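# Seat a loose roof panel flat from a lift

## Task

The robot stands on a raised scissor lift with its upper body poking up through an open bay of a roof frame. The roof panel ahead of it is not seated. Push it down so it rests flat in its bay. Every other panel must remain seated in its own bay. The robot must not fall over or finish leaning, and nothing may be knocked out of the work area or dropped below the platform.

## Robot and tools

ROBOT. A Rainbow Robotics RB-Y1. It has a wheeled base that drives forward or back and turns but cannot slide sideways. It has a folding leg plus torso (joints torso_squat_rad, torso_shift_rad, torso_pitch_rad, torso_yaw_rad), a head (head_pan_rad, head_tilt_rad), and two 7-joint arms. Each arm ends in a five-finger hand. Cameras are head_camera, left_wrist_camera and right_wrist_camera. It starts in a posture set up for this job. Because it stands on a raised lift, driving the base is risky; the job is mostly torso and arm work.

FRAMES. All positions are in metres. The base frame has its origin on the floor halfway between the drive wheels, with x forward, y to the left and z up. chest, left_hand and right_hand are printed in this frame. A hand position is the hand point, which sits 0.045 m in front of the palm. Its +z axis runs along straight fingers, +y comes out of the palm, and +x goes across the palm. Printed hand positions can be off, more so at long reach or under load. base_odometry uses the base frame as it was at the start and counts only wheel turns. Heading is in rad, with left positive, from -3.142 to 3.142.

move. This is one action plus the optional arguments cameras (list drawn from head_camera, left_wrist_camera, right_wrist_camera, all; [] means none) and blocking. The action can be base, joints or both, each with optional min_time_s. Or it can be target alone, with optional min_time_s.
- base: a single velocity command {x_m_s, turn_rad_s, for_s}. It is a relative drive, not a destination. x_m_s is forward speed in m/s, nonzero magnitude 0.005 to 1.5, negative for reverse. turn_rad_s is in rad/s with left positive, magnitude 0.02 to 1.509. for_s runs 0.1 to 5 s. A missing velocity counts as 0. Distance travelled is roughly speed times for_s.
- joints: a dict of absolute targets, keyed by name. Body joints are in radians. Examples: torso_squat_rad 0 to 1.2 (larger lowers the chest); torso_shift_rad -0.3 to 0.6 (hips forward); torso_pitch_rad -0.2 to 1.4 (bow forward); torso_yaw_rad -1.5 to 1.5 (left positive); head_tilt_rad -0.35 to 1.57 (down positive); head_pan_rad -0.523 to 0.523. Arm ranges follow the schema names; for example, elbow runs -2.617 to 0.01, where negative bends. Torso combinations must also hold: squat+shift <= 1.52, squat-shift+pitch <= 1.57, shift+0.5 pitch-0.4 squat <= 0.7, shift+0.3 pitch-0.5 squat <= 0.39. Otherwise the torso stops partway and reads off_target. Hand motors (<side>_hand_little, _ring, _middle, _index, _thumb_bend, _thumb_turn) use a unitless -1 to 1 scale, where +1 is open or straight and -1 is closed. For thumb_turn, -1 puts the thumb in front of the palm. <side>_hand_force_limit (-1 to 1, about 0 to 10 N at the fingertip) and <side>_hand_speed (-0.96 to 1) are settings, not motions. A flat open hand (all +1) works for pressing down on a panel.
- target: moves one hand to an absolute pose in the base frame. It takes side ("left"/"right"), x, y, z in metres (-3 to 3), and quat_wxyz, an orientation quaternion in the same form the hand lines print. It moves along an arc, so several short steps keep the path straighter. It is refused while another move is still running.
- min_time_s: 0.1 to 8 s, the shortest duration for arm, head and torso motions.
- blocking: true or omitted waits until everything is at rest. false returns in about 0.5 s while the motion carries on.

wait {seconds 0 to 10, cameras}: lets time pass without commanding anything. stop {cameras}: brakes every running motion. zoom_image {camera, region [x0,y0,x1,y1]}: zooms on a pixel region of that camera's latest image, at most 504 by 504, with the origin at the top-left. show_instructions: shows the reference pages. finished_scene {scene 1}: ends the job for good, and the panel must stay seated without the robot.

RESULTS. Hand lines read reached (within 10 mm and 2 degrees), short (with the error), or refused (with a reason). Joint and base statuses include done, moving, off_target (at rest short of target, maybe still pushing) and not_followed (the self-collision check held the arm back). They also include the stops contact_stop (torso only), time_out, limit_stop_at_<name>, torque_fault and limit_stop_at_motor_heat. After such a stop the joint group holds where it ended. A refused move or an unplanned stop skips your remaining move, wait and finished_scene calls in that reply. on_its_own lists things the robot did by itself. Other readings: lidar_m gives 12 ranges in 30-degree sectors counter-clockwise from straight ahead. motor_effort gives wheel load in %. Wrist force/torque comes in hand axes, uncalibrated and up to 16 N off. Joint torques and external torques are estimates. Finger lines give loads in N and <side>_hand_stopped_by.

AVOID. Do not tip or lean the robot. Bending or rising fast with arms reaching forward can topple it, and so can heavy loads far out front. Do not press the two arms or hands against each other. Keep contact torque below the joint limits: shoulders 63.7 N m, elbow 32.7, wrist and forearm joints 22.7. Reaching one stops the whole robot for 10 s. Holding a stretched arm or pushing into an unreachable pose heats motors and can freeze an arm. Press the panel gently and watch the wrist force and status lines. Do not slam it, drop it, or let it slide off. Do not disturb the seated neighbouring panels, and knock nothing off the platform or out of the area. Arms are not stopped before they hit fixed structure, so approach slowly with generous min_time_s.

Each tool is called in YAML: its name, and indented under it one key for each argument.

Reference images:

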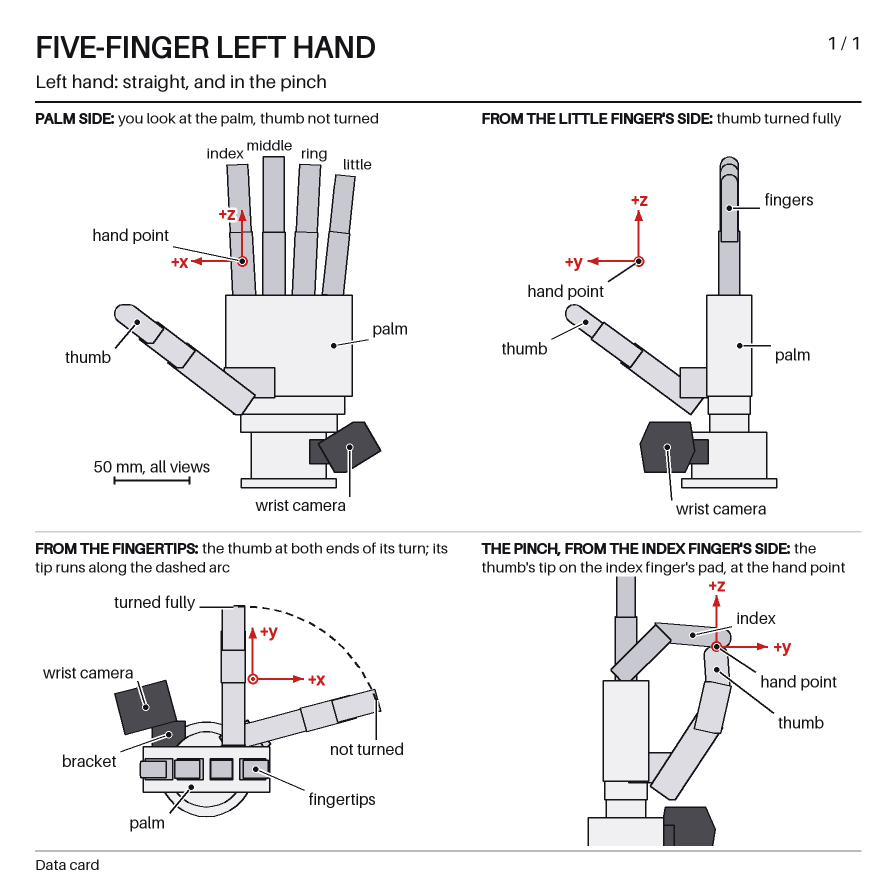

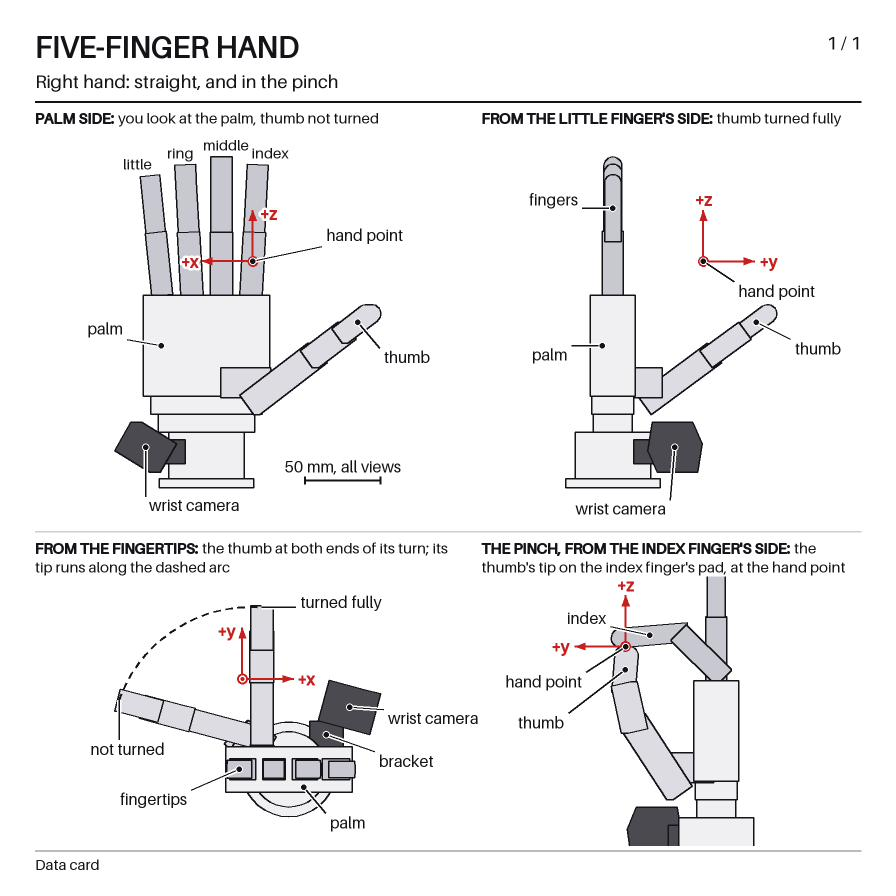

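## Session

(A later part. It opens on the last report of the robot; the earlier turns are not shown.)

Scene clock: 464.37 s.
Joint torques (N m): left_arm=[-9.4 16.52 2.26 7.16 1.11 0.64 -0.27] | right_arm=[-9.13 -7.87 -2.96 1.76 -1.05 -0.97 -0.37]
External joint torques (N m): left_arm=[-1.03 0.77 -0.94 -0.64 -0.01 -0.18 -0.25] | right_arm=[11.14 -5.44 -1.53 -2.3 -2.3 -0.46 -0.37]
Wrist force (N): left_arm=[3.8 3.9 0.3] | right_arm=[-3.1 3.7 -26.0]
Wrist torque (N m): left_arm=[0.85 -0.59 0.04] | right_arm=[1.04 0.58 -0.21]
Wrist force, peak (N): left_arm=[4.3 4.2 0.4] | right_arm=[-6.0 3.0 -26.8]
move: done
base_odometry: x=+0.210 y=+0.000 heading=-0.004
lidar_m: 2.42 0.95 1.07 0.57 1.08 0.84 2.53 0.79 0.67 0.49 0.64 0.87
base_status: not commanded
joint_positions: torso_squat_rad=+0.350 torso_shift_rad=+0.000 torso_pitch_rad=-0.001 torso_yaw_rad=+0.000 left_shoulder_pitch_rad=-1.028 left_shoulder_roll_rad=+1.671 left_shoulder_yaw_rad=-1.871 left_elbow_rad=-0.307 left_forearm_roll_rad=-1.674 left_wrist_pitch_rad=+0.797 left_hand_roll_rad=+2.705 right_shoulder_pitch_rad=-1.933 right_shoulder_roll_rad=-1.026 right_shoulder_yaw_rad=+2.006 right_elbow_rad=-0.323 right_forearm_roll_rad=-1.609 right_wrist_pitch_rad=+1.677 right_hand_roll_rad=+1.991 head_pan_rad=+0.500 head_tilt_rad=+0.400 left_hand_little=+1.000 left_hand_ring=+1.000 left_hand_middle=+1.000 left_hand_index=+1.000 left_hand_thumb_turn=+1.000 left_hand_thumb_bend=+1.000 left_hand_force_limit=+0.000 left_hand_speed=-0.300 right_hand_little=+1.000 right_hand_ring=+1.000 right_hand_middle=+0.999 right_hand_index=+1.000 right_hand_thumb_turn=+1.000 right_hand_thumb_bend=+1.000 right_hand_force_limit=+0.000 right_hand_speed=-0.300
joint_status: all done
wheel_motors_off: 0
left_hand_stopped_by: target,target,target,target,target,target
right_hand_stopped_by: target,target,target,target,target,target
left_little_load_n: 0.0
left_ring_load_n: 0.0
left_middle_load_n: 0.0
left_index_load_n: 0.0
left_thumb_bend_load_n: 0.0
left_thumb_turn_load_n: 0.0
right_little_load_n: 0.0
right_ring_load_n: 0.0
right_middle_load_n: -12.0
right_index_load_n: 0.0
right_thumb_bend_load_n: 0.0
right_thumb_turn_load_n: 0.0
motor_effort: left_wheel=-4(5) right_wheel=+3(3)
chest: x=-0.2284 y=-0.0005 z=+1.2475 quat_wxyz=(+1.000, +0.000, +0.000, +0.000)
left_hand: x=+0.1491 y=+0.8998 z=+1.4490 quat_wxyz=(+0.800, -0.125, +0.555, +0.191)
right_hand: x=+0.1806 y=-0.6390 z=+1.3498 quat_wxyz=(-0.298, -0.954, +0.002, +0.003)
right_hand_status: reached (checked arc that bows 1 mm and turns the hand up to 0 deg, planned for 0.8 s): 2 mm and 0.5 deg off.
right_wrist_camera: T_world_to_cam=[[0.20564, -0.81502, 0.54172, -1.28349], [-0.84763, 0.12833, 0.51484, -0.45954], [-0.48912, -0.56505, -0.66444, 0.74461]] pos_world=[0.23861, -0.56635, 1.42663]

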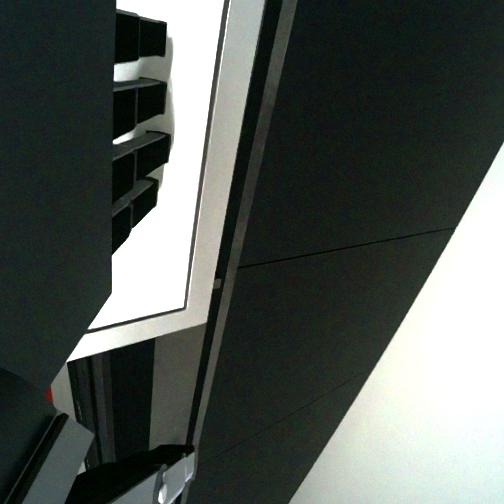

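move:
  target: {"side":"right","x":0.18,"y":-0.64,"z":1.3565,"quat_wxyz":[0.3007,0.9537,0.0,0.0]}
  min_time_s: 0.8
  cameras: ["right_wrist_camera"]

zoom_image:
  camera: "right_wrist_camera"
  region: [140, 20, 260, 200]

Scene clock: 465.73 s.
Joint torques (N m): left_arm=[-9.36 16.64 2.02 7.23 1.19 0.63 -0.35] | right_arm=[-19.65 -3.83 -0.92 4.65 1.04 -0.25 0]
External joint torques (N m): left_arm=[-1 0.88 -1.18 -0.58 0.07 -0.18 -0.33] | right_arm=[0.52 -1.63 0.5 0.65 -0.2 0.29 0]
Wrist force (N): left_arm=[4.2 3.9 0.4] | right_arm=[-0.8 -2.2 1.0]
Wrist torque (N m): left_arm=[0.87 -0.69 0.09] | right_arm=[-0.19 0.14 -0.01]
Wrist force, peak (N): left_arm=[4.5 4.0 0.2] | right_arm=[-3.1 3.6 -26.0]
move: done
base_odometry: x=+0.210 y=+0.000 heading=-0.004
lidar_m: 2.41 0.96 1.09 0.58 1.07 0.85 2.54 0.80 0.67 0.48 0.64 0.86
base_status: not commanded
joint_positions: torso_squat_rad=+0.350 torso_shift_rad=+0.000 torso_pitch_rad=+0.000 torso_yaw_rad=+0.000 left_shoulder_pitch_rad=-1.028 left_shoulder_roll_rad=+1.671 left_shoulder_yaw_rad=-1.871 left_elbow_rad=-0.307 left_forearm_roll_rad=-1.674 left_wrist_pitch_rad=+0.797 left_hand_roll_rad=+2.705 right_shoulder_pitch_rad=-1.945 right_shoulder_roll_rad=-1.028 right_shoulder_yaw_rad=+2.009 right_elbow_rad=-0.320 right_forearm_roll_rad=-1.604 right_wrist_pitch_rad=+1.678 right_hand_roll_rad=+2.003 head_pan_rad=+0.500 head_tilt_rad=+0.400 left_hand_little=+1.000 left_hand_ring=+1.000 left_hand_middle=+1.000 left_hand_index=+1.000 left_hand_thumb_turn=+1.000 left_hand_thumb_bend=+1.000 left_hand_force_limit=+0.000 left_hand_speed=-0.300 right_hand_little=+1.000 right_hand_ring=+1.000 right_hand_middle=+1.000 right_hand_index=+1.000 right_hand_thumb_turn=+1.000 right_hand_thumb_bend=+1.000 right_hand_force_limit=+0.000 right_hand_speed=-0.300
joint_status: all done
wheel_motors_off: 0
left_hand_stopped_by: target,target,target,target,target,target
right_hand_stopped_by: target,target,target,target,target,target
left_little_load_n: 0.0
left_ring_load_n: 0.0
left_middle_load_n: 0.0
left_index_load_n: 0.0
left_thumb_bend_load_n: 0.0
left_thumb_turn_load_n: 0.0
right_little_load_n: 0.0
right_ring_load_n: 0.0
right_middle_load_n: 0.0
right_index_load_n: 0.0
right_thumb_bend_load_n: 0.0
right_thumb_turn_load_n: 0.0
motor_effort: left_wheel=-4(5) right_wheel=+3(3)
chest: x=-0.2282 y=-0.0010 z=+1.2475 quat_wxyz=(+1.000, +0.001, +0.000, +0.000)
left_hand: x=+0.1495 y=+0.8991 z=+1.4497 quat_wxyz=(+0.800, -0.124, +0.555, +0.191)
right_hand: x=+0.1804 y=-0.6404 z=+1.3556 quat_wxyz=(-0.300, -0.954, +0.000, +0.000)
right_hand_status: reached (checked arc that bows 0 mm and turns the hand up to 1 deg, planned for 0.8 s): 1 mm and 0.1 deg off.
right_wrist_camera: T_world_to_cam=[[0.20919, -0.81135, 0.54585, -1.29155], [-0.85005, 0.12505, 0.51165, -0.45982], [-0.48338, -0.57103, -0.66353, 0.74156]] pos_world=[0.23777, -0.56694, 1.4323]

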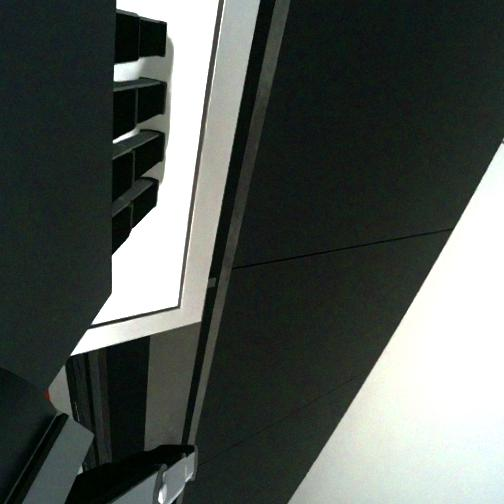

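Scaled by 2.800 from the camera's image (finer frame: 720x720).

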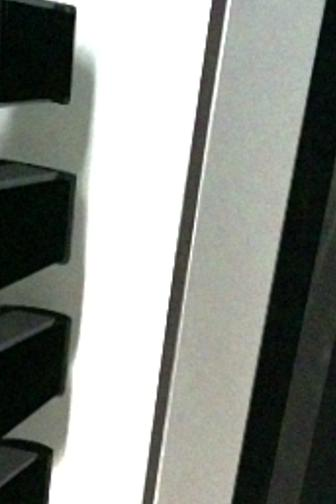

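move:
  target: {"side":"right","x":0.18,"y":-0.66,"z":1.358,"quat_wxyz":[0.3007,0.9537,0.0,0.0]}
  min_time_s: 1.2

move:
  target: {"side":"right","x":0.18,"y":-0.664,"z":1.357,"quat_wxyz":[0.3007,0.9537,0.0,0.0]}
  min_time_s: 0.8
  cameras: ["right_wrist_camera"]

Scene clock: 467.67 s.
Joint torques (N m): left_arm=[-9.51 16.41 2.42 7.12 1.14 0.62 -0.3] | right_arm=[-17.13 -3.91 -2.27 4.52 1.31 -0.91 0.02]
External joint torques (N m): left_arm=[-1.14 0.64 -0.78 -0.69 0.02 -0.2 -0.28] | right_arm=[2.86 -1.71 -1.19 0.59 0.08 -0.27 0.02]
Wrist force (N): left_arm=[4.2 3.9 0.3] | right_arm=[-0.3 -2.9 3.0]
Wrist torque (N m): left_arm=[0.85 -0.68 0.07] | right_arm=[-0.34 0.05 0.00]
Wrist force, peak (N): left_arm=[4.5 4.3 0.4] | right_arm=[-0.5 -3.1 3.5]
move: done
base_odometry: x=+0.210 y=+0.000 heading=-0.004
lidar_m: 2.41 0.96 1.08 0.57 1.07 0.85 2.55 0.79 0.67 0.48 0.64 0.87
base_status: not commanded
joint_positions: torso_squat_rad=+0.350 torso_shift_rad=+0.000 torso_pitch_rad=+0.000 torso_yaw_rad=+0.000 left_shoulder_pitch_rad=-1.028 left_shoulder_roll_rad=+1.671 left_shoulder_yaw_rad=-1.871 left_elbow_rad=-0.307 left_forearm_roll_rad=-1.674 left_wrist_pitch_rad=+0.797 left_hand_roll_rad=+2.705 right_shoulder_pitch_rad=-1.926 right_shoulder_roll_rad=-1.035 right_shoulder_yaw_rad=+2.008 right_elbow_rad=-0.267 right_forearm_roll_rad=-1.600 right_wrist_pitch_rad=+1.634 right_hand_roll_rad=+2.064 head_pan_rad=+0.500 head_tilt_rad=+0.400 left_hand_little=+1.000 left_hand_ring=+1.000 left_hand_middle=+1.000 left_hand_index=+1.000 left_hand_thumb_turn=+1.000 left_hand_thumb_bend=+1.000 left_hand_force_limit=+0.000 left_hand_speed=-0.300 right_hand_little=+1.000 right_hand_ring=+1.000 right_hand_middle=+1.000 right_hand_index=+1.000 right_hand_thumb_turn=+1.000 right_hand_thumb_bend=+1.000 right_hand_force_limit=+0.000 right_hand_speed=-0.300
joint_status: all done
wheel_motors_off: 0
left_hand_stopped_by: target,target,target,target,target,target
right_hand_stopped_by: target,target,target,target,target,target
left_little_load_n: 0.0
left_ring_load_n: 0.0
left_middle_load_n: 0.0
left_index_load_n: 0.0
left_thumb_bend_load_n: 0.0
left_thumb_turn_load_n: 0.0
right_little_load_n: 0.0
right_ring_load_n: 0.0
right_middle_load_n: 0.0
right_index_load_n: 0.0
right_thumb_bend_load_n: 0.0
right_thumb_turn_load_n: 0.0
motor_effort: left_wheel=-4(5) right_wheel=+2(3)
chest: x=-0.2281 y=-0.0010 z=+1.2475 quat_wxyz=(+1.000, +0.001, +0.000, +0.000)
left_hand: x=+0.1495 y=+0.8990 z=+1.4497 quat_wxyz=(+0.800, -0.124, +0.556, +0.191)
right_hand: x=+0.1798 y=-0.6596 z=+1.3579 quat_wxyz=(-0.308, -0.951, -0.006, -0.009)
right_hand_status: reached (checked arc that bows 1 mm and turns the hand up to 2 deg, as near as the solve gets, planned for 1.2 s): 0 mm and 1.6 deg off.
pictures: none

Scene clock: 468.80 s.
Joint torques (N m): left_arm=[-9.37 16.71 2.28 7.08 1.17 0.68 -0.4] | right_arm=[-16.94 -3.44 -2.42 4.66 1.14 -0.93 0.08]
External joint torques (N m): left_arm=[-1 0.94 -0.91 -0.73 0.05 -0.13 -0.37] | right_arm=[3 -1.24 -1.32 0.72 -0.08 -0.28 0.08]
Wrist force (N): left_arm=[4.1 3.6 0.8] | right_arm=[-0.6 -2.9 3.2]
Wrist torque (N m): left_arm=[0.78 -0.67 0.10] | right_arm=[-0.35 0.09 -0.02]
Wrist force, peak (N): left_arm=[4.3 4.3 -0.1] | right_arm=[-0.5 -3.1 3.4]
move: done
base_odometry: x=+0.210 y=+0.000 heading=-0.004
lidar_m: 2.41 0.96 1.08 0.58 1.08 0.85 2.54 0.78 0.67 0.48 0.63 0.88
base_status: not commanded
joint_positions: torso_squat_rad=+0.350 torso_shift_rad=+0.000 torso_pitch_rad=+0.000 torso_yaw_rad=+0.000 left_shoulder_pitch_rad=-1.028 left_shoulder_roll_rad=+1.671 left_shoulder_yaw_rad=-1.871 left_elbow_rad=-0.307 left_forearm_roll_rad=-1.674 left_wrist_pitch_rad=+0.797 left_hand_roll_rad=+2.705 right_shoulder_pitch_rad=-1.921 right_shoulder_roll_rad=-1.041 right_shoulder_yaw_rad=+2.008 right_elbow_rad=-0.267 right_forearm_roll_rad=-1.600 right_wrist_pitch_rad=+1.624 right_hand_roll_rad=+2.069 head_pan_rad=+0.500 head_tilt_rad=+0.400 left_hand_little=+1.000 left_hand_ring=+1.000 left_hand_middle=+1.000 left_hand_index=+1.000 left_hand_thumb_turn=+1.000 left_hand_thumb_bend=+1.000 left_hand_force_limit=+0.000 left_hand_speed=-0.300 right_hand_little=+1.000 right_hand_ring=+1.000 right_hand_middle=+1.000 right_hand_index=+1.000 right_hand_thumb_turn=+1.000 right_hand_thumb_bend=+1.000 right_hand_force_limit=+0.000 right_hand_speed=-0.300
joint_status: all done
wheel_motors_off: 0
left_hand_stopped_by: target,target,target,target,target,target
right_hand_stopped_by: target,target,target,target,target,target
left_little_load_n: 0.0
left_ring_load_n: 0.0
left_middle_load_n: 0.0
left_index_load_n: 0.0
left_thumb_bend_load_n: 0.0
left_thumb_turn_load_n: 0.0
right_little_load_n: 0.0
right_ring_load_n: 0.0
right_middle_load_n: 0.0
right_index_load_n: 0.0
right_thumb_bend_load_n: 0.0
right_thumb_turn_load_n: 0.0
motor_effort: left_wheel=-4(5) right_wheel=+2(3)
chest: x=-0.2281 y=-0.0010 z=+1.2475 quat_wxyz=(+1.000, +0.001, +0.000, +0.000)
left_hand: x=+0.1495 y=+0.8990 z=+1.4497 quat_wxyz=(+0.800, -0.124, +0.556, +0.191)
right_hand: x=+0.1798 y=-0.6636 z=+1.3570 quat_wxyz=(-0.310, -0.951, -0.007, -0.011)
right_hand_status: reached (checked arc that bows 0 mm and turns the hand up to 0 deg, as near as the solve gets, planned for 0.8 s): 1 mm and 1.8 deg off.
right_wrist_camera: T_world_to_cam=[[0.21607, -0.79639, 0.56486, -1.32801], [-0.86062, 0.1179, 0.49542, -0.43905], [-0.46114, -0.59318, -0.65992, 0.70527]] pos_world=[0.23432, -0.58751, 1.43308]

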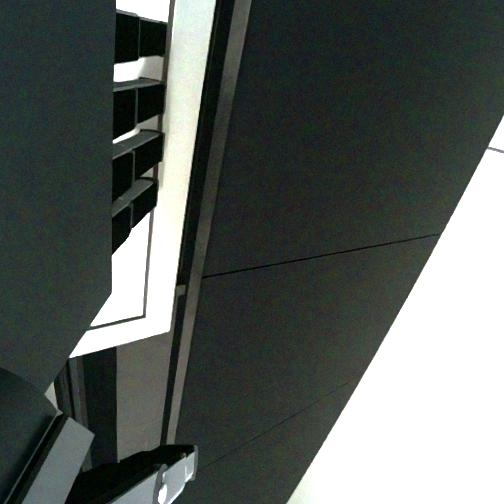

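zoom_image:
  camera: "right_wrist_camera"
  region: [110, 10, 200, 220]

Scaled by 2.400 from the camera's image (finer frame: 720x720).

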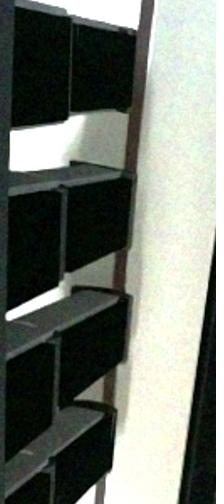

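move:
  target: {"side":"right","x":0.18,"y":-0.667,"z":1.3565,"quat_wxyz":[0.3007,0.9537,0.0,0.0]}
  min_time_s: 0.8

move:
  target: {"side":"right","x":0.18,"y":-0.669,"z":1.356,"quat_wxyz":[0.3007,0.9537,0.0,0.0]}
  min_time_s: 0.8
  cameras: ["right_wrist_camera"]

zoom_image:
  camera: "right_wrist_camera"
  region: [110, 10, 200, 220]

Scene clock: 470.27 s.
Joint torques (N m): left_arm=[-9.33 16.59 2.32 7.14 1.07 0.68 -0.37] | right_arm=[-15.42 -5.3 -2.13 4.51 1.55 -1.64 0.1]
External joint torques (N m): left_arm=[-0.96 0.83 -0.88 -0.67 -0.05 -0.13 -0.35] | right_arm=[4.5 -3.12 -1.02 0.56 0.33 -0.98 0.1]
Wrist force (N): left_arm=[4.0 3.9 0.4] | right_arm=[-1.6 -5.9 -2.2]
Wrist torque (N m): left_arm=[0.84 -0.68 0.09] | right_arm=[0.18 0.11 -0.16]
Wrist force, peak (N): left_arm=[4.6 4.1 0.6] | right_arm=[-1.5 -6.3 -2.5]
move: short
base_odometry: x=+0.210 y=+0.000 heading=-0.004
lidar_m: 2.41 0.96 1.08 0.57 1.07 0.84 2.55 0.80 0.66 0.48 0.63 0.88
base_status: not commanded
joint_positions: torso_squat_rad=+0.350 torso_shift_rad=+0.000 torso_pitch_rad=+0.000 torso_yaw_rad=+0.000 left_shoulder_pitch_rad=-1.028 left_shoulder_roll_rad=+1.671 left_shoulder_yaw_rad=-1.871 left_elbow_rad=-0.307 left_forearm_roll_rad=-1.674 left_wrist_pitch_rad=+0.797 left_hand_roll_rad=+2.705 right_shoulder_pitch_rad=-1.919 right_shoulder_roll_rad=-1.045 right_shoulder_yaw_rad=+2.008 right_elbow_rad=-0.267 right_forearm_roll_rad=-1.600 right_wrist_pitch_rad=+1.616 right_hand_roll_rad=+2.073 head_pan_rad=+0.500 head_tilt_rad=+0.400 left_hand_little=+1.000 left_hand_ring=+1.000 left_hand_middle=+1.000 left_hand_index=+1.000 left_hand_thumb_turn=+1.000 left_hand_thumb_bend=+1.000 left_hand_force_limit=+0.000 left_hand_speed=-0.300 right_hand_little=+1.000 right_hand_ring=+1.000 right_hand_middle=+1.000 right_hand_index=+1.000 right_hand_thumb_turn=+1.000 right_hand_thumb_bend=+1.000 right_hand_force_limit=+0.000 right_hand_speed=-0.300
joint_status: all done
wheel_motors_off: 0
left_hand_stopped_by: target,target,target,target,target,target
right_hand_stopped_by: target,target,target,target,target,target
left_little_load_n: 0.0
left_ring_load_n: 0.0
left_middle_load_n: 0.0
left_index_load_n: 0.0
left_thumb_bend_load_n: 0.0
left_thumb_turn_load_n: 0.0
right_little_load_n: 0.0
right_ring_load_n: 0.0
right_middle_load_n: 0.0
right_index_load_n: 0.0
right_thumb_bend_load_n: -0.5
right_thumb_turn_load_n: 0.0
motor_effort: left_wheel=-4(5) right_wheel=+3(3)
chest: x=-0.2281 y=-0.0010 z=+1.2475 quat_wxyz=(+1.000, +0.001, +0.000, +0.000)
left_hand: x=+0.1495 y=+0.8990 z=+1.4497 quat_wxyz=(+0.800, -0.124, +0.556, +0.191)
right_hand: x=+0.1800 y=-0.6663 z=+1.3566 quat_wxyz=(-0.311, -0.950, -0.008, -0.012)
right_hand_status: short (checked arc that bows 0 mm and turns the hand up to 0 deg, as near as the solve gets, planned for 0.8 s): 1 mm and 2.1 deg off. The place is met; only the turn is off.
pictures: none

Scene clock: 471.40 s.
Joint torques (N m): left_arm=[-9.58 16.48 2.23 7.06 1.07 0.67 -0.31] | right_arm=[-14.16 -5.77 -1.94 4.63 1.46 -1.12 -0.03]
External joint torques (N m): left_arm=[-1.21 0.72 -0.97 -0.75 -0.05 -0.15 -0.28] | right_arm=[5.74 -3.58 -0.83 0.68 0.24 -0.45 -0.03]
Wrist force (N): left_arm=[4.1 3.9 0.2] | right_arm=[-0.3 -4.4 -4.1]
Wrist torque (N m): left_arm=[0.84 -0.67 0.10] | right_arm=[0.18 0.25 -0.02]
Wrist force, peak (N): left_arm=[4.2 4.4 0.4] | right_arm=[-1.3 -6.4 -4.8]
move: short
base_odometry: x=+0.210 y=+0.000 heading=-0.004
lidar_m: 2.42 0.95 1.09 0.58 1.08 0.86 2.54 0.79 0.66 0.49 0.64 0.89
base_status: not commanded
joint_positions: torso_squat_rad=+0.350 torso_shift_rad=+0.000 torso_pitch_rad=+0.000 torso_yaw_rad=+0.000 left_shoulder_pitch_rad=-1.028 left_shoulder_roll_rad=+1.671 left_shoulder_yaw_rad=-1.871 left_elbow_rad=-0.307 left_forearm_roll_rad=-1.674 left_wrist_pitch_rad=+0.797 left_hand_roll_rad=+2.705 right_shoulder_pitch_rad=-1.917 right_shoulder_roll_rad=-1.048 right_shoulder_yaw_rad=+2.008 right_elbow_rad=-0.267 right_forearm_roll_rad=-1.601 right_wrist_pitch_rad=+1.610 right_hand_roll_rad=+2.076 head_pan_rad=+0.500 head_tilt_rad=+0.400 left_hand_little=+1.000 left_hand_ring=+1.000 left_hand_middle=+1.000 left_hand_index=+1.000 left_hand_thumb_turn=+1.000 left_hand_thumb_bend=+1.000 left_hand_force_limit=+0.000 left_hand_speed=-0.300 right_hand_little=+1.000 right_hand_ring=+1.000 right_hand_middle=+1.000 right_hand_index=+1.000 right_hand_thumb_turn=+1.000 right_hand_thumb_bend=+1.000 right_hand_force_limit=+0.000 right_hand_speed=-0.300
joint_status: all done
wheel_motors_off: 0
left_hand_stopped_by: target,target,target,target,target,target
right_hand_stopped_by: target,target,target,target,target,target
left_little_load_n: 0.0
left_ring_load_n: 0.0
left_middle_load_n: 0.0
left_index_load_n: 0.0
left_thumb_bend_load_n: 0.0
left_thumb_turn_load_n: 0.0
right_little_load_n: 0.0
right_ring_load_n: 0.0
right_middle_load_n: 0.5
right_index_load_n: 0.0
right_thumb_bend_load_n: 0.0
right_thumb_turn_load_n: 0.0
motor_effort: left_wheel=-4(5) right_wheel=+3(3)
chest: x=-0.2281 y=-0.0009 z=+1.2475 quat_wxyz=(+1.000, +0.001, +0.000, +0.000)
left_hand: x=+0.1495 y=+0.8991 z=+1.4496 quat_wxyz=(+0.800, -0.124, +0.556, +0.191)
right_hand: x=+0.1801 y=-0.6681 z=+1.3563 quat_wxyz=(-0.311, -0.950, -0.009, -0.013)
right_hand_status: short (checked arc that bows 0 mm and turns the hand up to 0 deg, as near as the solve gets, planned for 0.8 s): 1 mm and 2.2 deg off. The place is met; only the turn is off.
right_wrist_camera: T_world_to_cam=[[0.21781, -0.79323, 0.56864, -1.33467], [-0.86292, 0.11569, 0.49192, -0.43417], [-0.45599, -0.59783, -0.65929, 0.69747]] pos_world=[0.23408, -0.5915, 1.43236]

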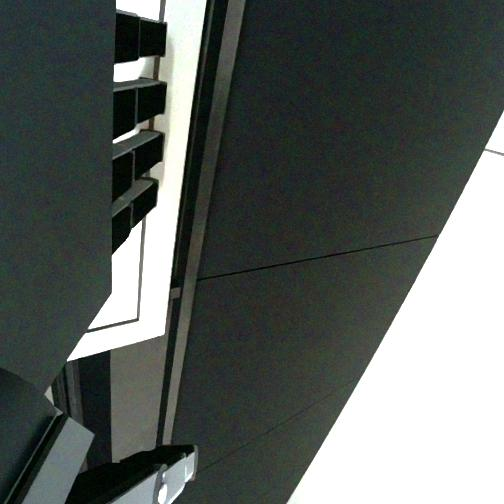

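Scaled by 2.400 from the camera's image (finer frame: 720x720).

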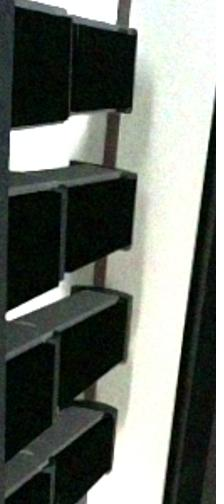

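zoom_image:
  camera: "right_wrist_camera"
  region: [140, 255, 210, 325]

Scaled by 7.200 from the camera's image (finer frame: 720x720).

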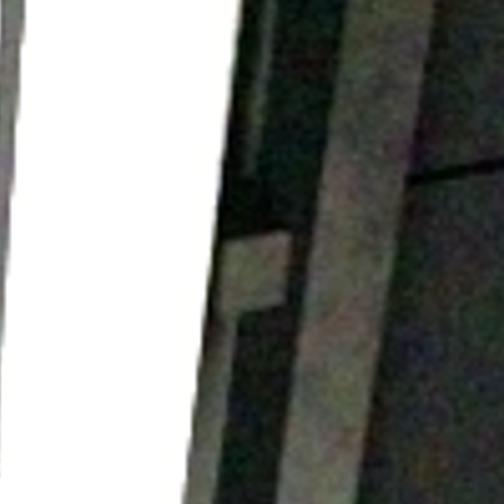

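zoom_image:
  camera: "right_wrist_camera"
  region: [160, 280, 190, 310]

Scaled by 16.800 from the camera's image (finer frame: 720x720).

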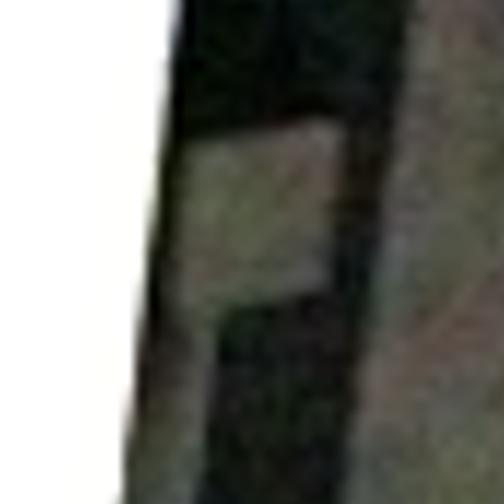

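move:
  target: {"side":"right","x":0.18,"y":-0.671,"z":1.3555,"quat_wxyz":[0.3007,0.9537,0.0,0.0]}
  min_time_s: 0.8
  cameras: ["right_wrist_camera"]

zoom_image:
  camera: "right_wrist_camera"
  region: [150, 275, 190, 315]

zoom_image:
  camera: "right_wrist_camera"
  region: [110, 10, 200, 220]

Scene clock: 473.73 s.
Joint torques (N m): left_arm=[-9.24 16.69 2.29 7.11 1.11 0.68 -0.31] | right_arm=[-12.75 -5.82 -1.98 4.32 0.8 -0.55 0.02]
External joint torques (N m): left_arm=[-0.87 0.93 -0.9 -0.69 -0.01 -0.13 -0.29] | right_arm=[7.11 -3.64 -0.87 0.36 -0.42 0.13 0.01]
Wrist force (N): left_arm=[4.2 3.6 0.2] | right_arm=[0.1 -1.1 -6.6]
Wrist torque (N m): left_arm=[0.79 -0.69 0.08] | right_arm=[0.11 0.30 0.04]
Wrist force, peak (N): left_arm=[4.3 4.5 0.0] | right_arm=[-0.5 -2.6 -8.6]
move: short
base_odometry: x=+0.210 y=+0.000 heading=-0.004
lidar_m: 2.42 0.96 1.08 0.57 1.07 0.84 2.56 0.80 0.66 0.49 0.65 0.88
base_status: not commanded
joint_positions: torso_squat_rad=+0.350 torso_shift_rad=+0.000 torso_pitch_rad=+0.000 torso_yaw_rad=+0.000 left_shoulder_pitch_rad=-1.028 left_shoulder_roll_rad=+1.671 left_shoulder_yaw_rad=-1.871 left_elbow_rad=-0.307 left_forearm_roll_rad=-1.674 left_wrist_pitch_rad=+0.797 left_hand_roll_rad=+2.705 right_shoulder_pitch_rad=-1.914 right_shoulder_roll_rad=-1.051 right_shoulder_yaw_rad=+2.008 right_elbow_rad=-0.267 right_forearm_roll_rad=-1.601 right_wrist_pitch_rad=+1.605 right_hand_roll_rad=+2.078 head_pan_rad=+0.500 head_tilt_rad=+0.400 left_hand_little=+1.000 left_hand_ring=+1.000 left_hand_middle=+1.000 left_hand_index=+1.000 left_hand_thumb_turn=+1.000 left_hand_thumb_bend=+1.000 left_hand_force_limit=+0.000 left_hand_speed=-0.300 right_hand_little=+1.000 right_hand_ring=+1.000 right_hand_middle=+1.000 right_hand_index=+1.000 right_hand_thumb_turn=+1.000 right_hand_thumb_bend=+1.000 right_hand_force_limit=+0.000 right_hand_speed=-0.300
joint_status: all done
wheel_motors_off: 0
left_hand_stopped_by: target,target,target,target,target,target
right_hand_stopped_by: target,target,target,target,target,target
left_little_load_n: 0.0
left_ring_load_n: 0.0
left_middle_load_n: -0.5
left_index_load_n: 0.5
left_thumb_bend_load_n: 0.0
left_thumb_turn_load_n: 0.0
right_little_load_n: 0.0
right_ring_load_n: 0.0
right_middle_load_n: -3.0
right_index_load_n: 0.0
right_thumb_bend_load_n: 0.0
right_thumb_turn_load_n: 0.0
motor_effort: left_wheel=-4(5) right_wheel=+3(3)
chest: x=-0.2281 y=-0.0009 z=+1.2475 quat_wxyz=(+1.000, +0.001, +0.000, +0.000)
left_hand: x=+0.1495 y=+0.8992 z=+1.4495 quat_wxyz=(+0.800, -0.124, +0.556, +0.191)
right_hand: x=+0.1801 y=-0.6701 z=+1.3560 quat_wxyz=(-0.312, -0.950, -0.010, -0.014)
right_hand_status: short (checked arc that bows 0 mm and turns the hand up to 0 deg, as near as the solve gets, planned for 0.8 s): 1 mm and 2.4 deg off. The place is met; only the turn is off.
right_wrist_camera: T_world_to_cam=[[0.21809, -0.79193, 0.57034, -1.33762], [-0.8639, 0.11521, 0.49032, -0.4317], [-0.454, -0.59964, -0.65902, 0.69404]] pos_world=[0.23387, -0.5934, 1.43195]

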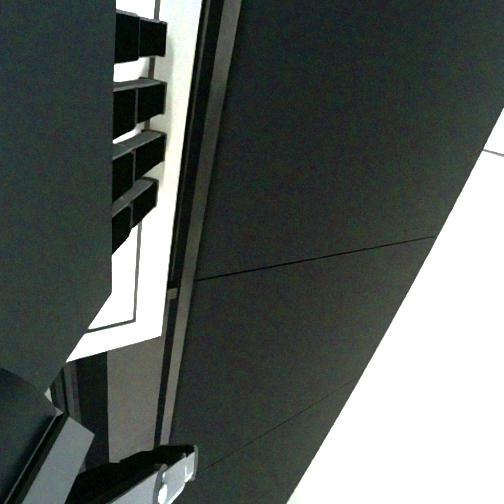

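Scaled by 12.600 from the camera's image (finer frame: 720x720).

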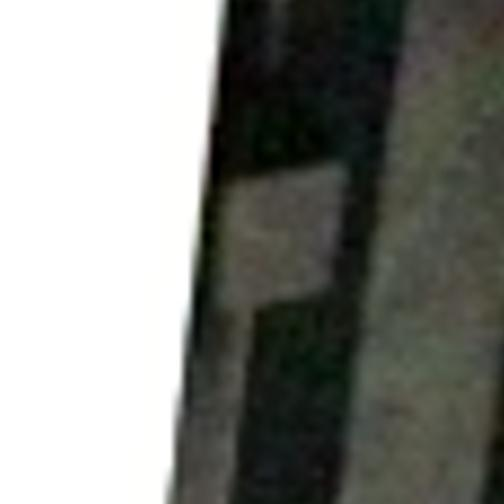

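Scaled by 2.400 from the camera's image (finer frame: 720x720).

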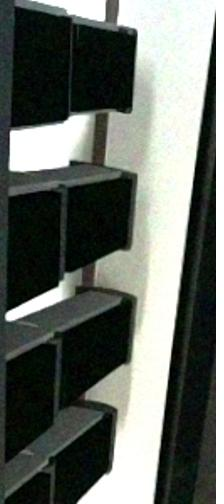

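move:
  target: {"side":"right","x":0.18,"y":-0.66,"z":1.37,"quat_wxyz":[0.3007,0.9537,0.0,0.0]}
  min_time_s: 0.8

move:
  target: {"side":"right","x":0.125,"y":-0.665,"z":1.385,"quat_wxyz":[0.1305,0.9914,0.0,0.0]}
  min_time_s: 1.5

move:
  joints: {"right_hand_middle":-1}
  cameras: ["right_wrist_camera"]

Scene clock: 476.53 s.
Joint torques (N m): left_arm=[-9.32 16.41 2.19 7.18 1.17 0.63 -0.37] | right_arm=[-20.15 0.05 -0.33 4.12 1.36 -0.3 -0.2]
External joint torques (N m): left_arm=[-0.95 0.65 -1.01 -0.62 0.05 -0.19 -0.35] | right_arm=[-0.33 1.86 0.76 0.29 0.14 0.38 -0.21]
Wrist force (N): left_arm=[4.1 4.0 0.4] | right_arm=[-0.5 -2.7 3.5]
Wrist torque (N m): left_arm=[0.87 -0.66 0.08] | right_arm=[-0.32 0.04 -0.07]
Wrist force, peak (N): left_arm=[4.6 4.1 0.4] | right_arm=[-0.2 -1.1 -7.1]
move: short
base_odometry: x=+0.210 y=+0.000 heading=-0.004
lidar_m: 2.42 0.94 1.07 0.57 1.08 0.84 2.53 0.80 0.67 0.48 0.65 0.87
base_status: not commanded
joint_positions: torso_squat_rad=+0.350 torso_shift_rad=+0.000 torso_pitch_rad=+0.000 torso_yaw_rad=+0.000 left_shoulder_pitch_rad=-1.028 left_shoulder_roll_rad=+1.671 left_shoulder_yaw_rad=-1.871 left_elbow_rad=-0.307 left_forearm_roll_rad=-1.674 left_wrist_pitch_rad=+0.797 left_hand_roll_rad=+2.705 right_shoulder_pitch_rad=-1.949 right_shoulder_roll_rad=-1.038 right_shoulder_yaw_rad=+2.014 right_elbow_rad=-0.267 right_forearm_roll_rad=-1.592 right_wrist_pitch_rad=+1.635 right_hand_roll_rad=+2.078 head_pan_rad=+0.500 head_tilt_rad=+0.400 left_hand_little=+1.000 left_hand_ring=+1.000 left_hand_middle=+1.000 left_hand_index=+1.000 left_hand_thumb_turn=+1.000 left_hand_thumb_bend=+1.000 left_hand_force_limit=+0.000 left_hand_speed=-0.300 right_hand_little=+1.000 right_hand_ring=+1.000 right_hand_middle=+1.000 right_hand_index=+1.000 right_hand_thumb_turn=+1.000 right_hand_thumb_bend=+1.000 right_hand_force_limit=+0.000 right_hand_speed=-0.300
joint_status: all done
wheel_motors_off: 0
left_hand_stopped_by: target,target,target,target,target,target
right_hand_stopped_by: target,target,target,target,target,target
left_little_load_n: 0.0
left_ring_load_n: 0.0
left_middle_load_n: 0.0
left_index_load_n: 0.0
left_thumb_bend_load_n: 0.0
left_thumb_turn_load_n: 0.0
right_little_load_n: 0.0
right_ring_load_n: 0.0
right_middle_load_n: 0.0
right_index_load_n: 0.0
right_thumb_bend_load_n: 0.0
right_thumb_turn_load_n: 0.0
motor_effort: left_wheel=-3(5) right_wheel=+3(3)
chest: x=-0.2281 y=-0.0010 z=+1.2475 quat_wxyz=(+1.000, +0.001, +0.000, +0.000)
left_hand: x=+0.1496 y=+0.8990 z=+1.4497 quat_wxyz=(+0.800, -0.124, +0.556, +0.191)
right_hand: x=+0.1795 y=-0.6601 z=+1.3693 quat_wxyz=(-0.313, -0.950, -0.010, -0.015)
right_hand_status: short (checked arc that bows 1 mm and turns the hand up to 0 deg, as near as the solve gets, planned for 0.8 s): 1 mm and 2.5 deg off. The place is met; only the turn is off.
pictures: none

Scene clock: 478.37 s.
Joint torques (N m): left_arm=[-9.33 16.59 2.13 7.15 1.11 0.67 -0.33] | right_arm=[-16.81 1.8 -3.29 2.23 0.42 -0.26 -0.03]
External joint torques (N m): left_arm=[-0.97 0.82 -1.06 -0.66 -0.01 -0.14 -0.3] | right_arm=[-0.65 -1.1 -1.62 0.38 -0.25 0.44 -0.03]
Wrist force (N): left_arm=[4.1 3.9 0.2] | right_arm=[-0.9 -1.9 3.8]
Wrist torque (N m): left_arm=[0.85 -0.70 0.07] | right_arm=[-0.34 0.06 0.01]
Wrist force, peak (N): left_arm=[4.3 4.2 0.9] | right_arm=[-0.4 -3.2 3.6]
move: short
base_odometry: x=+0.210 y=+0.000 heading=-0.004
lidar_m: 2.40 0.97 1.07 0.58 0.88 0.86 2.53 0.80 0.66 0.49 0.63 0.89
base_status: not commanded
joint_positions: torso_squat_rad=+0.350 torso_shift_rad=+0.000 torso_pitch_rad=+0.000 torso_yaw_rad=+0.000 left_shoulder_pitch_rad=-1.028 left_shoulder_roll_rad=+1.671 left_shoulder_yaw_rad=-1.871 left_elbow_rad=-0.307 left_forearm_roll_rad=-1.674 left_wrist_pitch_rad=+0.797 left_hand_roll_rad=+2.705 right_shoulder_pitch_rad=-2.106 right_shoulder_roll_rad=-1.215 right_shoulder_yaw_rad=+1.957 right_elbow_rad=-0.267 right_forearm_roll_rad=-1.660 right_wrist_pitch_rad=+1.791 right_hand_roll_rad=+2.251 head_pan_rad=+0.500 head_tilt_rad=+0.400 left_hand_little=+1.000 left_hand_ring=+1.000 left_hand_middle=+1.000 left_hand_index=+1.000 left_hand_thumb_turn=+1.000 left_hand_thumb_bend=+1.000 left_hand_force_limit=+0.000 left_hand_speed=-0.300 right_hand_little=+1.000 right_hand_ring=+1.000 right_hand_middle=+1.000 right_hand_index=+1.000 right_hand_thumb_turn=+1.000 right_hand_thumb_bend=+1.000 right_hand_force_limit=+0.000 right_hand_speed=-0.300
joint_status: all done
wheel_motors_off: 0
left_hand_stopped_by: target,target,target,target,target,target
right_hand_stopped_by: target,target,target,target,target,target
left_little_load_n: 0.0
left_ring_load_n: 0.0
left_middle_load_n: 0.0
left_index_load_n: 0.0
left_thumb_bend_load_n: 0.0
left_thumb_turn_load_n: 0.0
right_little_load_n: 0.0
right_ring_load_n: 0.0
right_middle_load_n: 0.0
right_index_load_n: 0.0
right_thumb_bend_load_n: 0.0
right_thumb_turn_load_n: 0.0
motor_effort: left_wheel=-4(5) right_wheel=+3(3)
chest: x=-0.2281 y=-0.0010 z=+1.2475 quat_wxyz=(+1.000, +0.001, +0.000, +0.000)
left_hand: x=+0.1496 y=+0.8990 z=+1.4497 quat_wxyz=(+0.800, -0.124, +0.556, +0.191)
right_hand: x=+0.1247 y=-0.6646 z=+1.3845 quat_wxyz=(-0.195, -0.979, -0.026, -0.051)
right_hand_status: short (checked arc that bows 5 mm and turns the hand up to 15 deg, as near as the solve gets, planned for 1.5 s): 1 mm and 10.0 deg off. The place is met; only the turn is off.
pictures: none

Scene clock: 479.90 s.
Joint torques (N m): left_arm=[-9.53 16.55 2.37 7.04 1.16 0.69 -0.39] | right_arm=[-16.72 1.91 -3.01 2.19 0.54 -0.34 -0.1]
External joint torques (N m): left_arm=[-1.17 0.78 -0.83 -0.77 0.04 -0.12 -0.37] | right_arm=[-0.56 -0.99 -1.35 0.34 -0.13 0.36 -0.1]
Wrist force (N): left_arm=[4.1 4.1 0.4] | right_arm=[-1.0 -1.7 3.7]
Wrist torque (N m): left_arm=[0.88 -0.69 0.10] | right_arm=[-0.31 0.11 -0.03]
Wrist force, peak (N): left_arm=[4.6 4.2 0.3] | right_arm=[-1.1 -1.9 4.1]
move: done
base_odometry: x=+0.210 y=+0.000 heading=-0.004
lidar_m: 2.40 0.96 1.08 0.58 0.88 0.85 2.53 0.80 0.67 0.50 0.64 0.88
base_status: not commanded
joint_positions: torso_squat_rad=+0.350 torso_shift_rad=+0.000 torso_pitch_rad=+0.000 torso_yaw_rad=+0.000 left_shoulder_pitch_rad=-1.028 left_shoulder_roll_rad=+1.671 left_shoulder_yaw_rad=-1.871 left_elbow_rad=-0.307 left_forearm_roll_rad=-1.674 left_wrist_pitch_rad=+0.797 left_hand_roll_rad=+2.705 right_shoulder_pitch_rad=-2.106 right_shoulder_roll_rad=-1.215 right_shoulder_yaw_rad=+1.957 right_elbow_rad=-0.267 right_forearm_roll_rad=-1.660 right_wrist_pitch_rad=+1.791 right_hand_roll_rad=+2.251 head_pan_rad=+0.500 head_tilt_rad=+0.400 left_hand_little=+1.000 left_hand_ring=+1.000 left_hand_middle=+1.000 left_hand_index=+1.000 left_hand_thumb_turn=+1.000 left_hand_thumb_bend=+1.000 left_hand_force_limit=+0.000 left_hand_speed=-0.300 right_hand_little=+1.000 right_hand_ring=+1.000 right_hand_middle=-1.000 right_hand_index=+1.000 right_hand_thumb_turn=+1.000 right_hand_thumb_bend=+1.000 right_hand_force_limit=+0.000 right_hand_speed=-0.300
joint_status: all done
wheel_motors_off: 0
left_hand_stopped_by: target,target,target,target,target,target
right_hand_stopped_by: target,target,target,target,target,target
left_little_load_n: 0.0
left_ring_load_n: 0.0
left_middle_load_n: 0.0
left_index_load_n: -0.5
left_thumb_bend_load_n: 0.0
left_thumb_turn_load_n: 0.0
right_little_load_n: 0.0
right_ring_load_n: 0.0
right_middle_load_n: 0.0
right_index_load_n: 0.0
right_thumb_bend_load_n: 0.0
right_thumb_turn_load_n: 0.0
motor_effort: left_wheel=-5(5) right_wheel=+3(3)
chest: x=-0.2281 y=-0.0010 z=+1.2475 quat_wxyz=(+1.000, +0.001, +0.000, +0.000)
left_hand: x=+0.1496 y=+0.8990 z=+1.4497 quat_wxyz=(+0.800, -0.124, +0.556, +0.191)
right_hand: x=+0.1247 y=-0.6646 z=+1.3845 quat_wxyz=(-0.195, -0.979, -0.026, -0.051)
right_wrist_camera: T_world_to_cam=[[0.2396, -0.89411, 0.37837, -1.14223], [-0.89281, -0.0498, 0.44768, -0.54124], [-0.38143, -0.44508, -0.8102, 0.99399]] pos_world=[0.1696, -0.60583, 1.47982]

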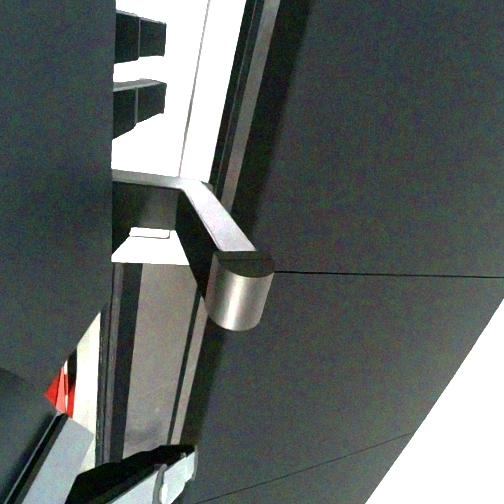

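move:
  joints: {"right_hand_middle":0.6}

move:
  target: {"side":"right","x":0.10,"y":-0.665,"z":1.36,"quat_wxyz":[0.1305,0.9914,0.0,0.0]}
  min_time_s: 1.2
  cameras: ["right_wrist_camera"]

zoom_image:
  camera: "right_wrist_camera"
  region: [110, 0, 290, 300]

Scene clock: 481.57 s.
Joint torques (N m): left_arm=[-9.26 16.63 2.21 7.16 1.04 0.61 -0.37] | right_arm=[-16.71 1.97 -3.16 2.12 0.55 -0.26 -0.05]
External joint torques (N m): left_arm=[-0.9 0.86 -0.98 -0.64 -0.08 -0.2 -0.35] | right_arm=[-0.55 -0.93 -1.5 0.27 -0.13 0.44 -0.06]
Wrist force (N): left_arm=[3.8 4.0 0.2] | right_arm=[-1.2 -1.7 3.8]
Wrist torque (N m): left_arm=[0.87 -0.65 0.08] | right_arm=[-0.32 0.15 -0.02]
Wrist force, peak (N): left_arm=[4.6 4.1 0.3] | right_arm=[-1.2 -1.8 4.1]
move: done
base_odometry: x=+0.210 y=+0.000 heading=-0.004
lidar_m: 2.41 0.96 1.08 0.58 0.86 0.85 2.54 0.79 0.65 0.48 0.65 0.87
base_status: not commanded
joint_positions: torso_squat_rad=+0.350 torso_shift_rad=+0.000 torso_pitch_rad=+0.000 torso_yaw_rad=+0.000 left_shoulder_pitch_rad=-1.028 left_shoulder_roll_rad=+1.671 left_shoulder_yaw_rad=-1.871 left_elbow_rad=-0.307 left_forearm_roll_rad=-1.674 left_wrist_pitch_rad=+0.797 left_hand_roll_rad=+2.705 right_shoulder_pitch_rad=-2.106 right_shoulder_roll_rad=-1.215 right_shoulder_yaw_rad=+1.957 right_elbow_rad=-0.267 right_forearm_roll_rad=-1.660 right_wrist_pitch_rad=+1.791 right_hand_roll_rad=+2.251 head_pan_rad=+0.500 head_tilt_rad=+0.400 left_hand_little=+1.000 left_hand_ring=+1.000 left_hand_middle=+1.000 left_hand_index=+1.000 left_hand_thumb_turn=+1.000 left_hand_thumb_bend=+1.000 left_hand_force_limit=+0.000 left_hand_speed=-0.300 right_hand_little=+1.000 right_hand_ring=+1.000 right_hand_middle=+0.600 right_hand_index=+1.000 right_hand_thumb_turn=+1.000 right_hand_thumb_bend=+1.000 right_hand_force_limit=+0.000 right_hand_speed=-0.300
joint_status: all done
wheel_motors_off: 0
left_hand_stopped_by: target,target,target,target,target,target
right_hand_stopped_by: target,target,target,target,target,target
left_little_load_n: 0.0
left_ring_load_n: 0.0
left_middle_load_n: 0.0
left_index_load_n: 0.0
left_thumb_bend_load_n: 0.0
left_thumb_turn_load_n: 0.0
right_little_load_n: 0.0
right_ring_load_n: 0.0
right_middle_load_n: 0.5
right_index_load_n: 0.0
right_thumb_bend_load_n: 0.0
right_thumb_turn_load_n: 0.0
motor_effort: left_wheel=-4(5) right_wheel=+3(3)
chest: x=-0.2281 y=-0.0010 z=+1.2475 quat_wxyz=(+1.000, +0.001, +0.000, +0.000)
left_hand: x=+0.1496 y=+0.8990 z=+1.4497 quat_wxyz=(+0.800, -0.124, +0.556, +0.191)
right_hand: x=+0.1247 y=-0.6646 z=+1.3845 quat_wxyz=(-0.195, -0.979, -0.026, -0.051)
pictures: none

Scene clock: 483.10 s.
Joint torques (N m): left_arm=[-9.21 16.62 2.25 7.12 1.09 0.64 -0.35] | right_arm=[-13.38 1.65 -3.36 2.18 0.27 -0.14 0.02]
External joint torques (N m): left_arm=[-0.84 0.85 -0.94 -0.68 -0.03 -0.17 -0.33] | right_arm=[2.39 -1.14 -1.65 0.32 -0.35 0.38 0.02]
Wrist force (N): left_arm=[4.1 3.6 0.5] | right_arm=[-0.6 -1.5 3.9]
Wrist torque (N m): left_arm=[0.79 -0.67 0.12] | right_arm=[-0.32 0.05 -0.01]
Wrist force, peak (N): left_arm=[4.5 4.1 0.6] | right_arm=[-0.4 -1.5 4.2]
move: short
base_odometry: x=+0.210 y=+0.000 heading=-0.004
lidar_m: 2.41 0.96 1.08 0.59 0.87 0.83 2.53 0.80 0.66 0.49 0.64 0.87
base_status: not commanded
joint_positions: torso_squat_rad=+0.350 torso_shift_rad=+0.000 torso_pitch_rad=+0.000 torso_yaw_rad=+0.000 left_shoulder_pitch_rad=-1.028 left_shoulder_roll_rad=+1.671 left_shoulder_yaw_rad=-1.871 left_elbow_rad=-0.307 left_forearm_roll_rad=-1.674 left_wrist_pitch_rad=+0.797 left_hand_roll_rad=+2.705 right_shoulder_pitch_rad=-2.069 right_shoulder_roll_rad=-1.250 right_shoulder_yaw_rad=+1.951 right_elbow_rad=-0.267 right_forearm_roll_rad=-1.685 right_wrist_pitch_rad=+1.854 right_hand_roll_rad=+2.252 head_pan_rad=+0.500 head_tilt_rad=+0.400 left_hand_little=+1.000 left_hand_ring=+1.000 left_hand_middle=+1.000 left_hand_index=+1.000 left_hand_thumb_turn=+1.000 left_hand_thumb_bend=+1.000 left_hand_force_limit=+0.000 left_hand_speed=-0.300 right_hand_little=+1.000 right_hand_ring=+1.000 right_hand_middle=+0.600 right_hand_index=+1.000 right_hand_thumb_turn=+1.000 right_hand_thumb_bend=+1.000 right_hand_force_limit=+0.000 right_hand_speed=-0.300
joint_status: all done
wheel_motors_off: 0
left_hand_stopped_by: target,target,target,target,target,target
right_hand_stopped_by: target,target,target,target,target,target
left_little_load_n: 0.0
left_ring_load_n: 0.0
left_middle_load_n: 0.0
left_index_load_n: 0.0
left_thumb_bend_load_n: 0.0
left_thumb_turn_load_n: 0.0
right_little_load_n: 0.0
right_ring_load_n: 0.0
right_middle_load_n: 0.0
right_index_load_n: 0.0
right_thumb_bend_load_n: 0.0
right_thumb_turn_load_n: 0.0
motor_effort: left_wheel=-4(5) right_wheel=+3(3)
chest: x=-0.2281 y=-0.0010 z=+1.2475 quat_wxyz=(+1.000, +0.001, +0.000, +0.000)
left_hand: x=+0.1496 y=+0.8990 z=+1.4497 quat_wxyz=(+0.800, -0.124, +0.556, +0.191)
right_hand: x=+0.0998 y=-0.6645 z=+1.3599 quat_wxyz=(-0.157, -0.987, -0.010, -0.020)
right_hand_status: short (checked arc that bows 1 mm and turns the hand up to 6 deg, as near as the solve gets, planned for 1.2 s): 1 mm and 4.0 deg off. The place is met; only the turn is off.
right_wrist_camera: T_world_to_cam=[[0.22287, -0.92951, 0.29383, -1.03377], [-0.86767, -0.05174, 0.49445, -0.61991], [-0.44439, -0.36515, -0.81804, 1.03464]] pos_world=[0.1523, -0.61519, 1.45664]

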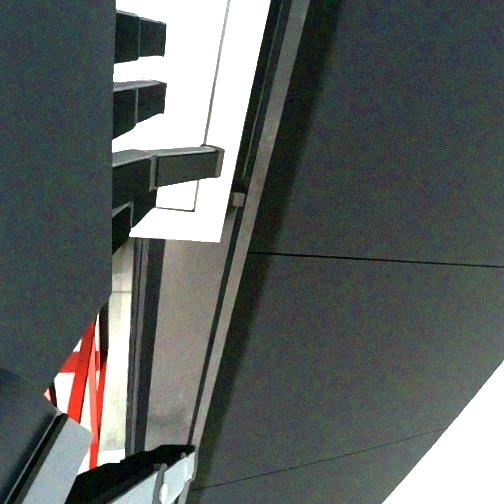

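Scaled by 1.680 from the camera's image (finer frame: 720x720).

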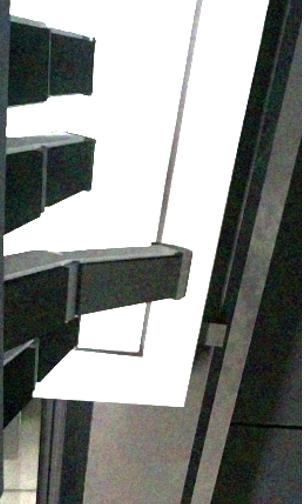

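zoom_image:
  camera: "right_wrist_camera"
  region: [210, 175, 260, 225]

Scaled by 10.080 from the camera's image (finer frame: 720x720).

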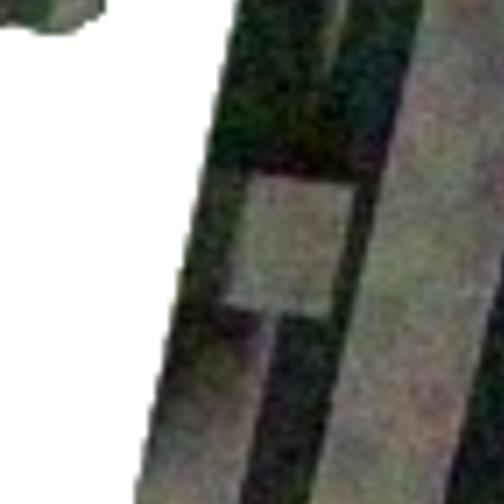

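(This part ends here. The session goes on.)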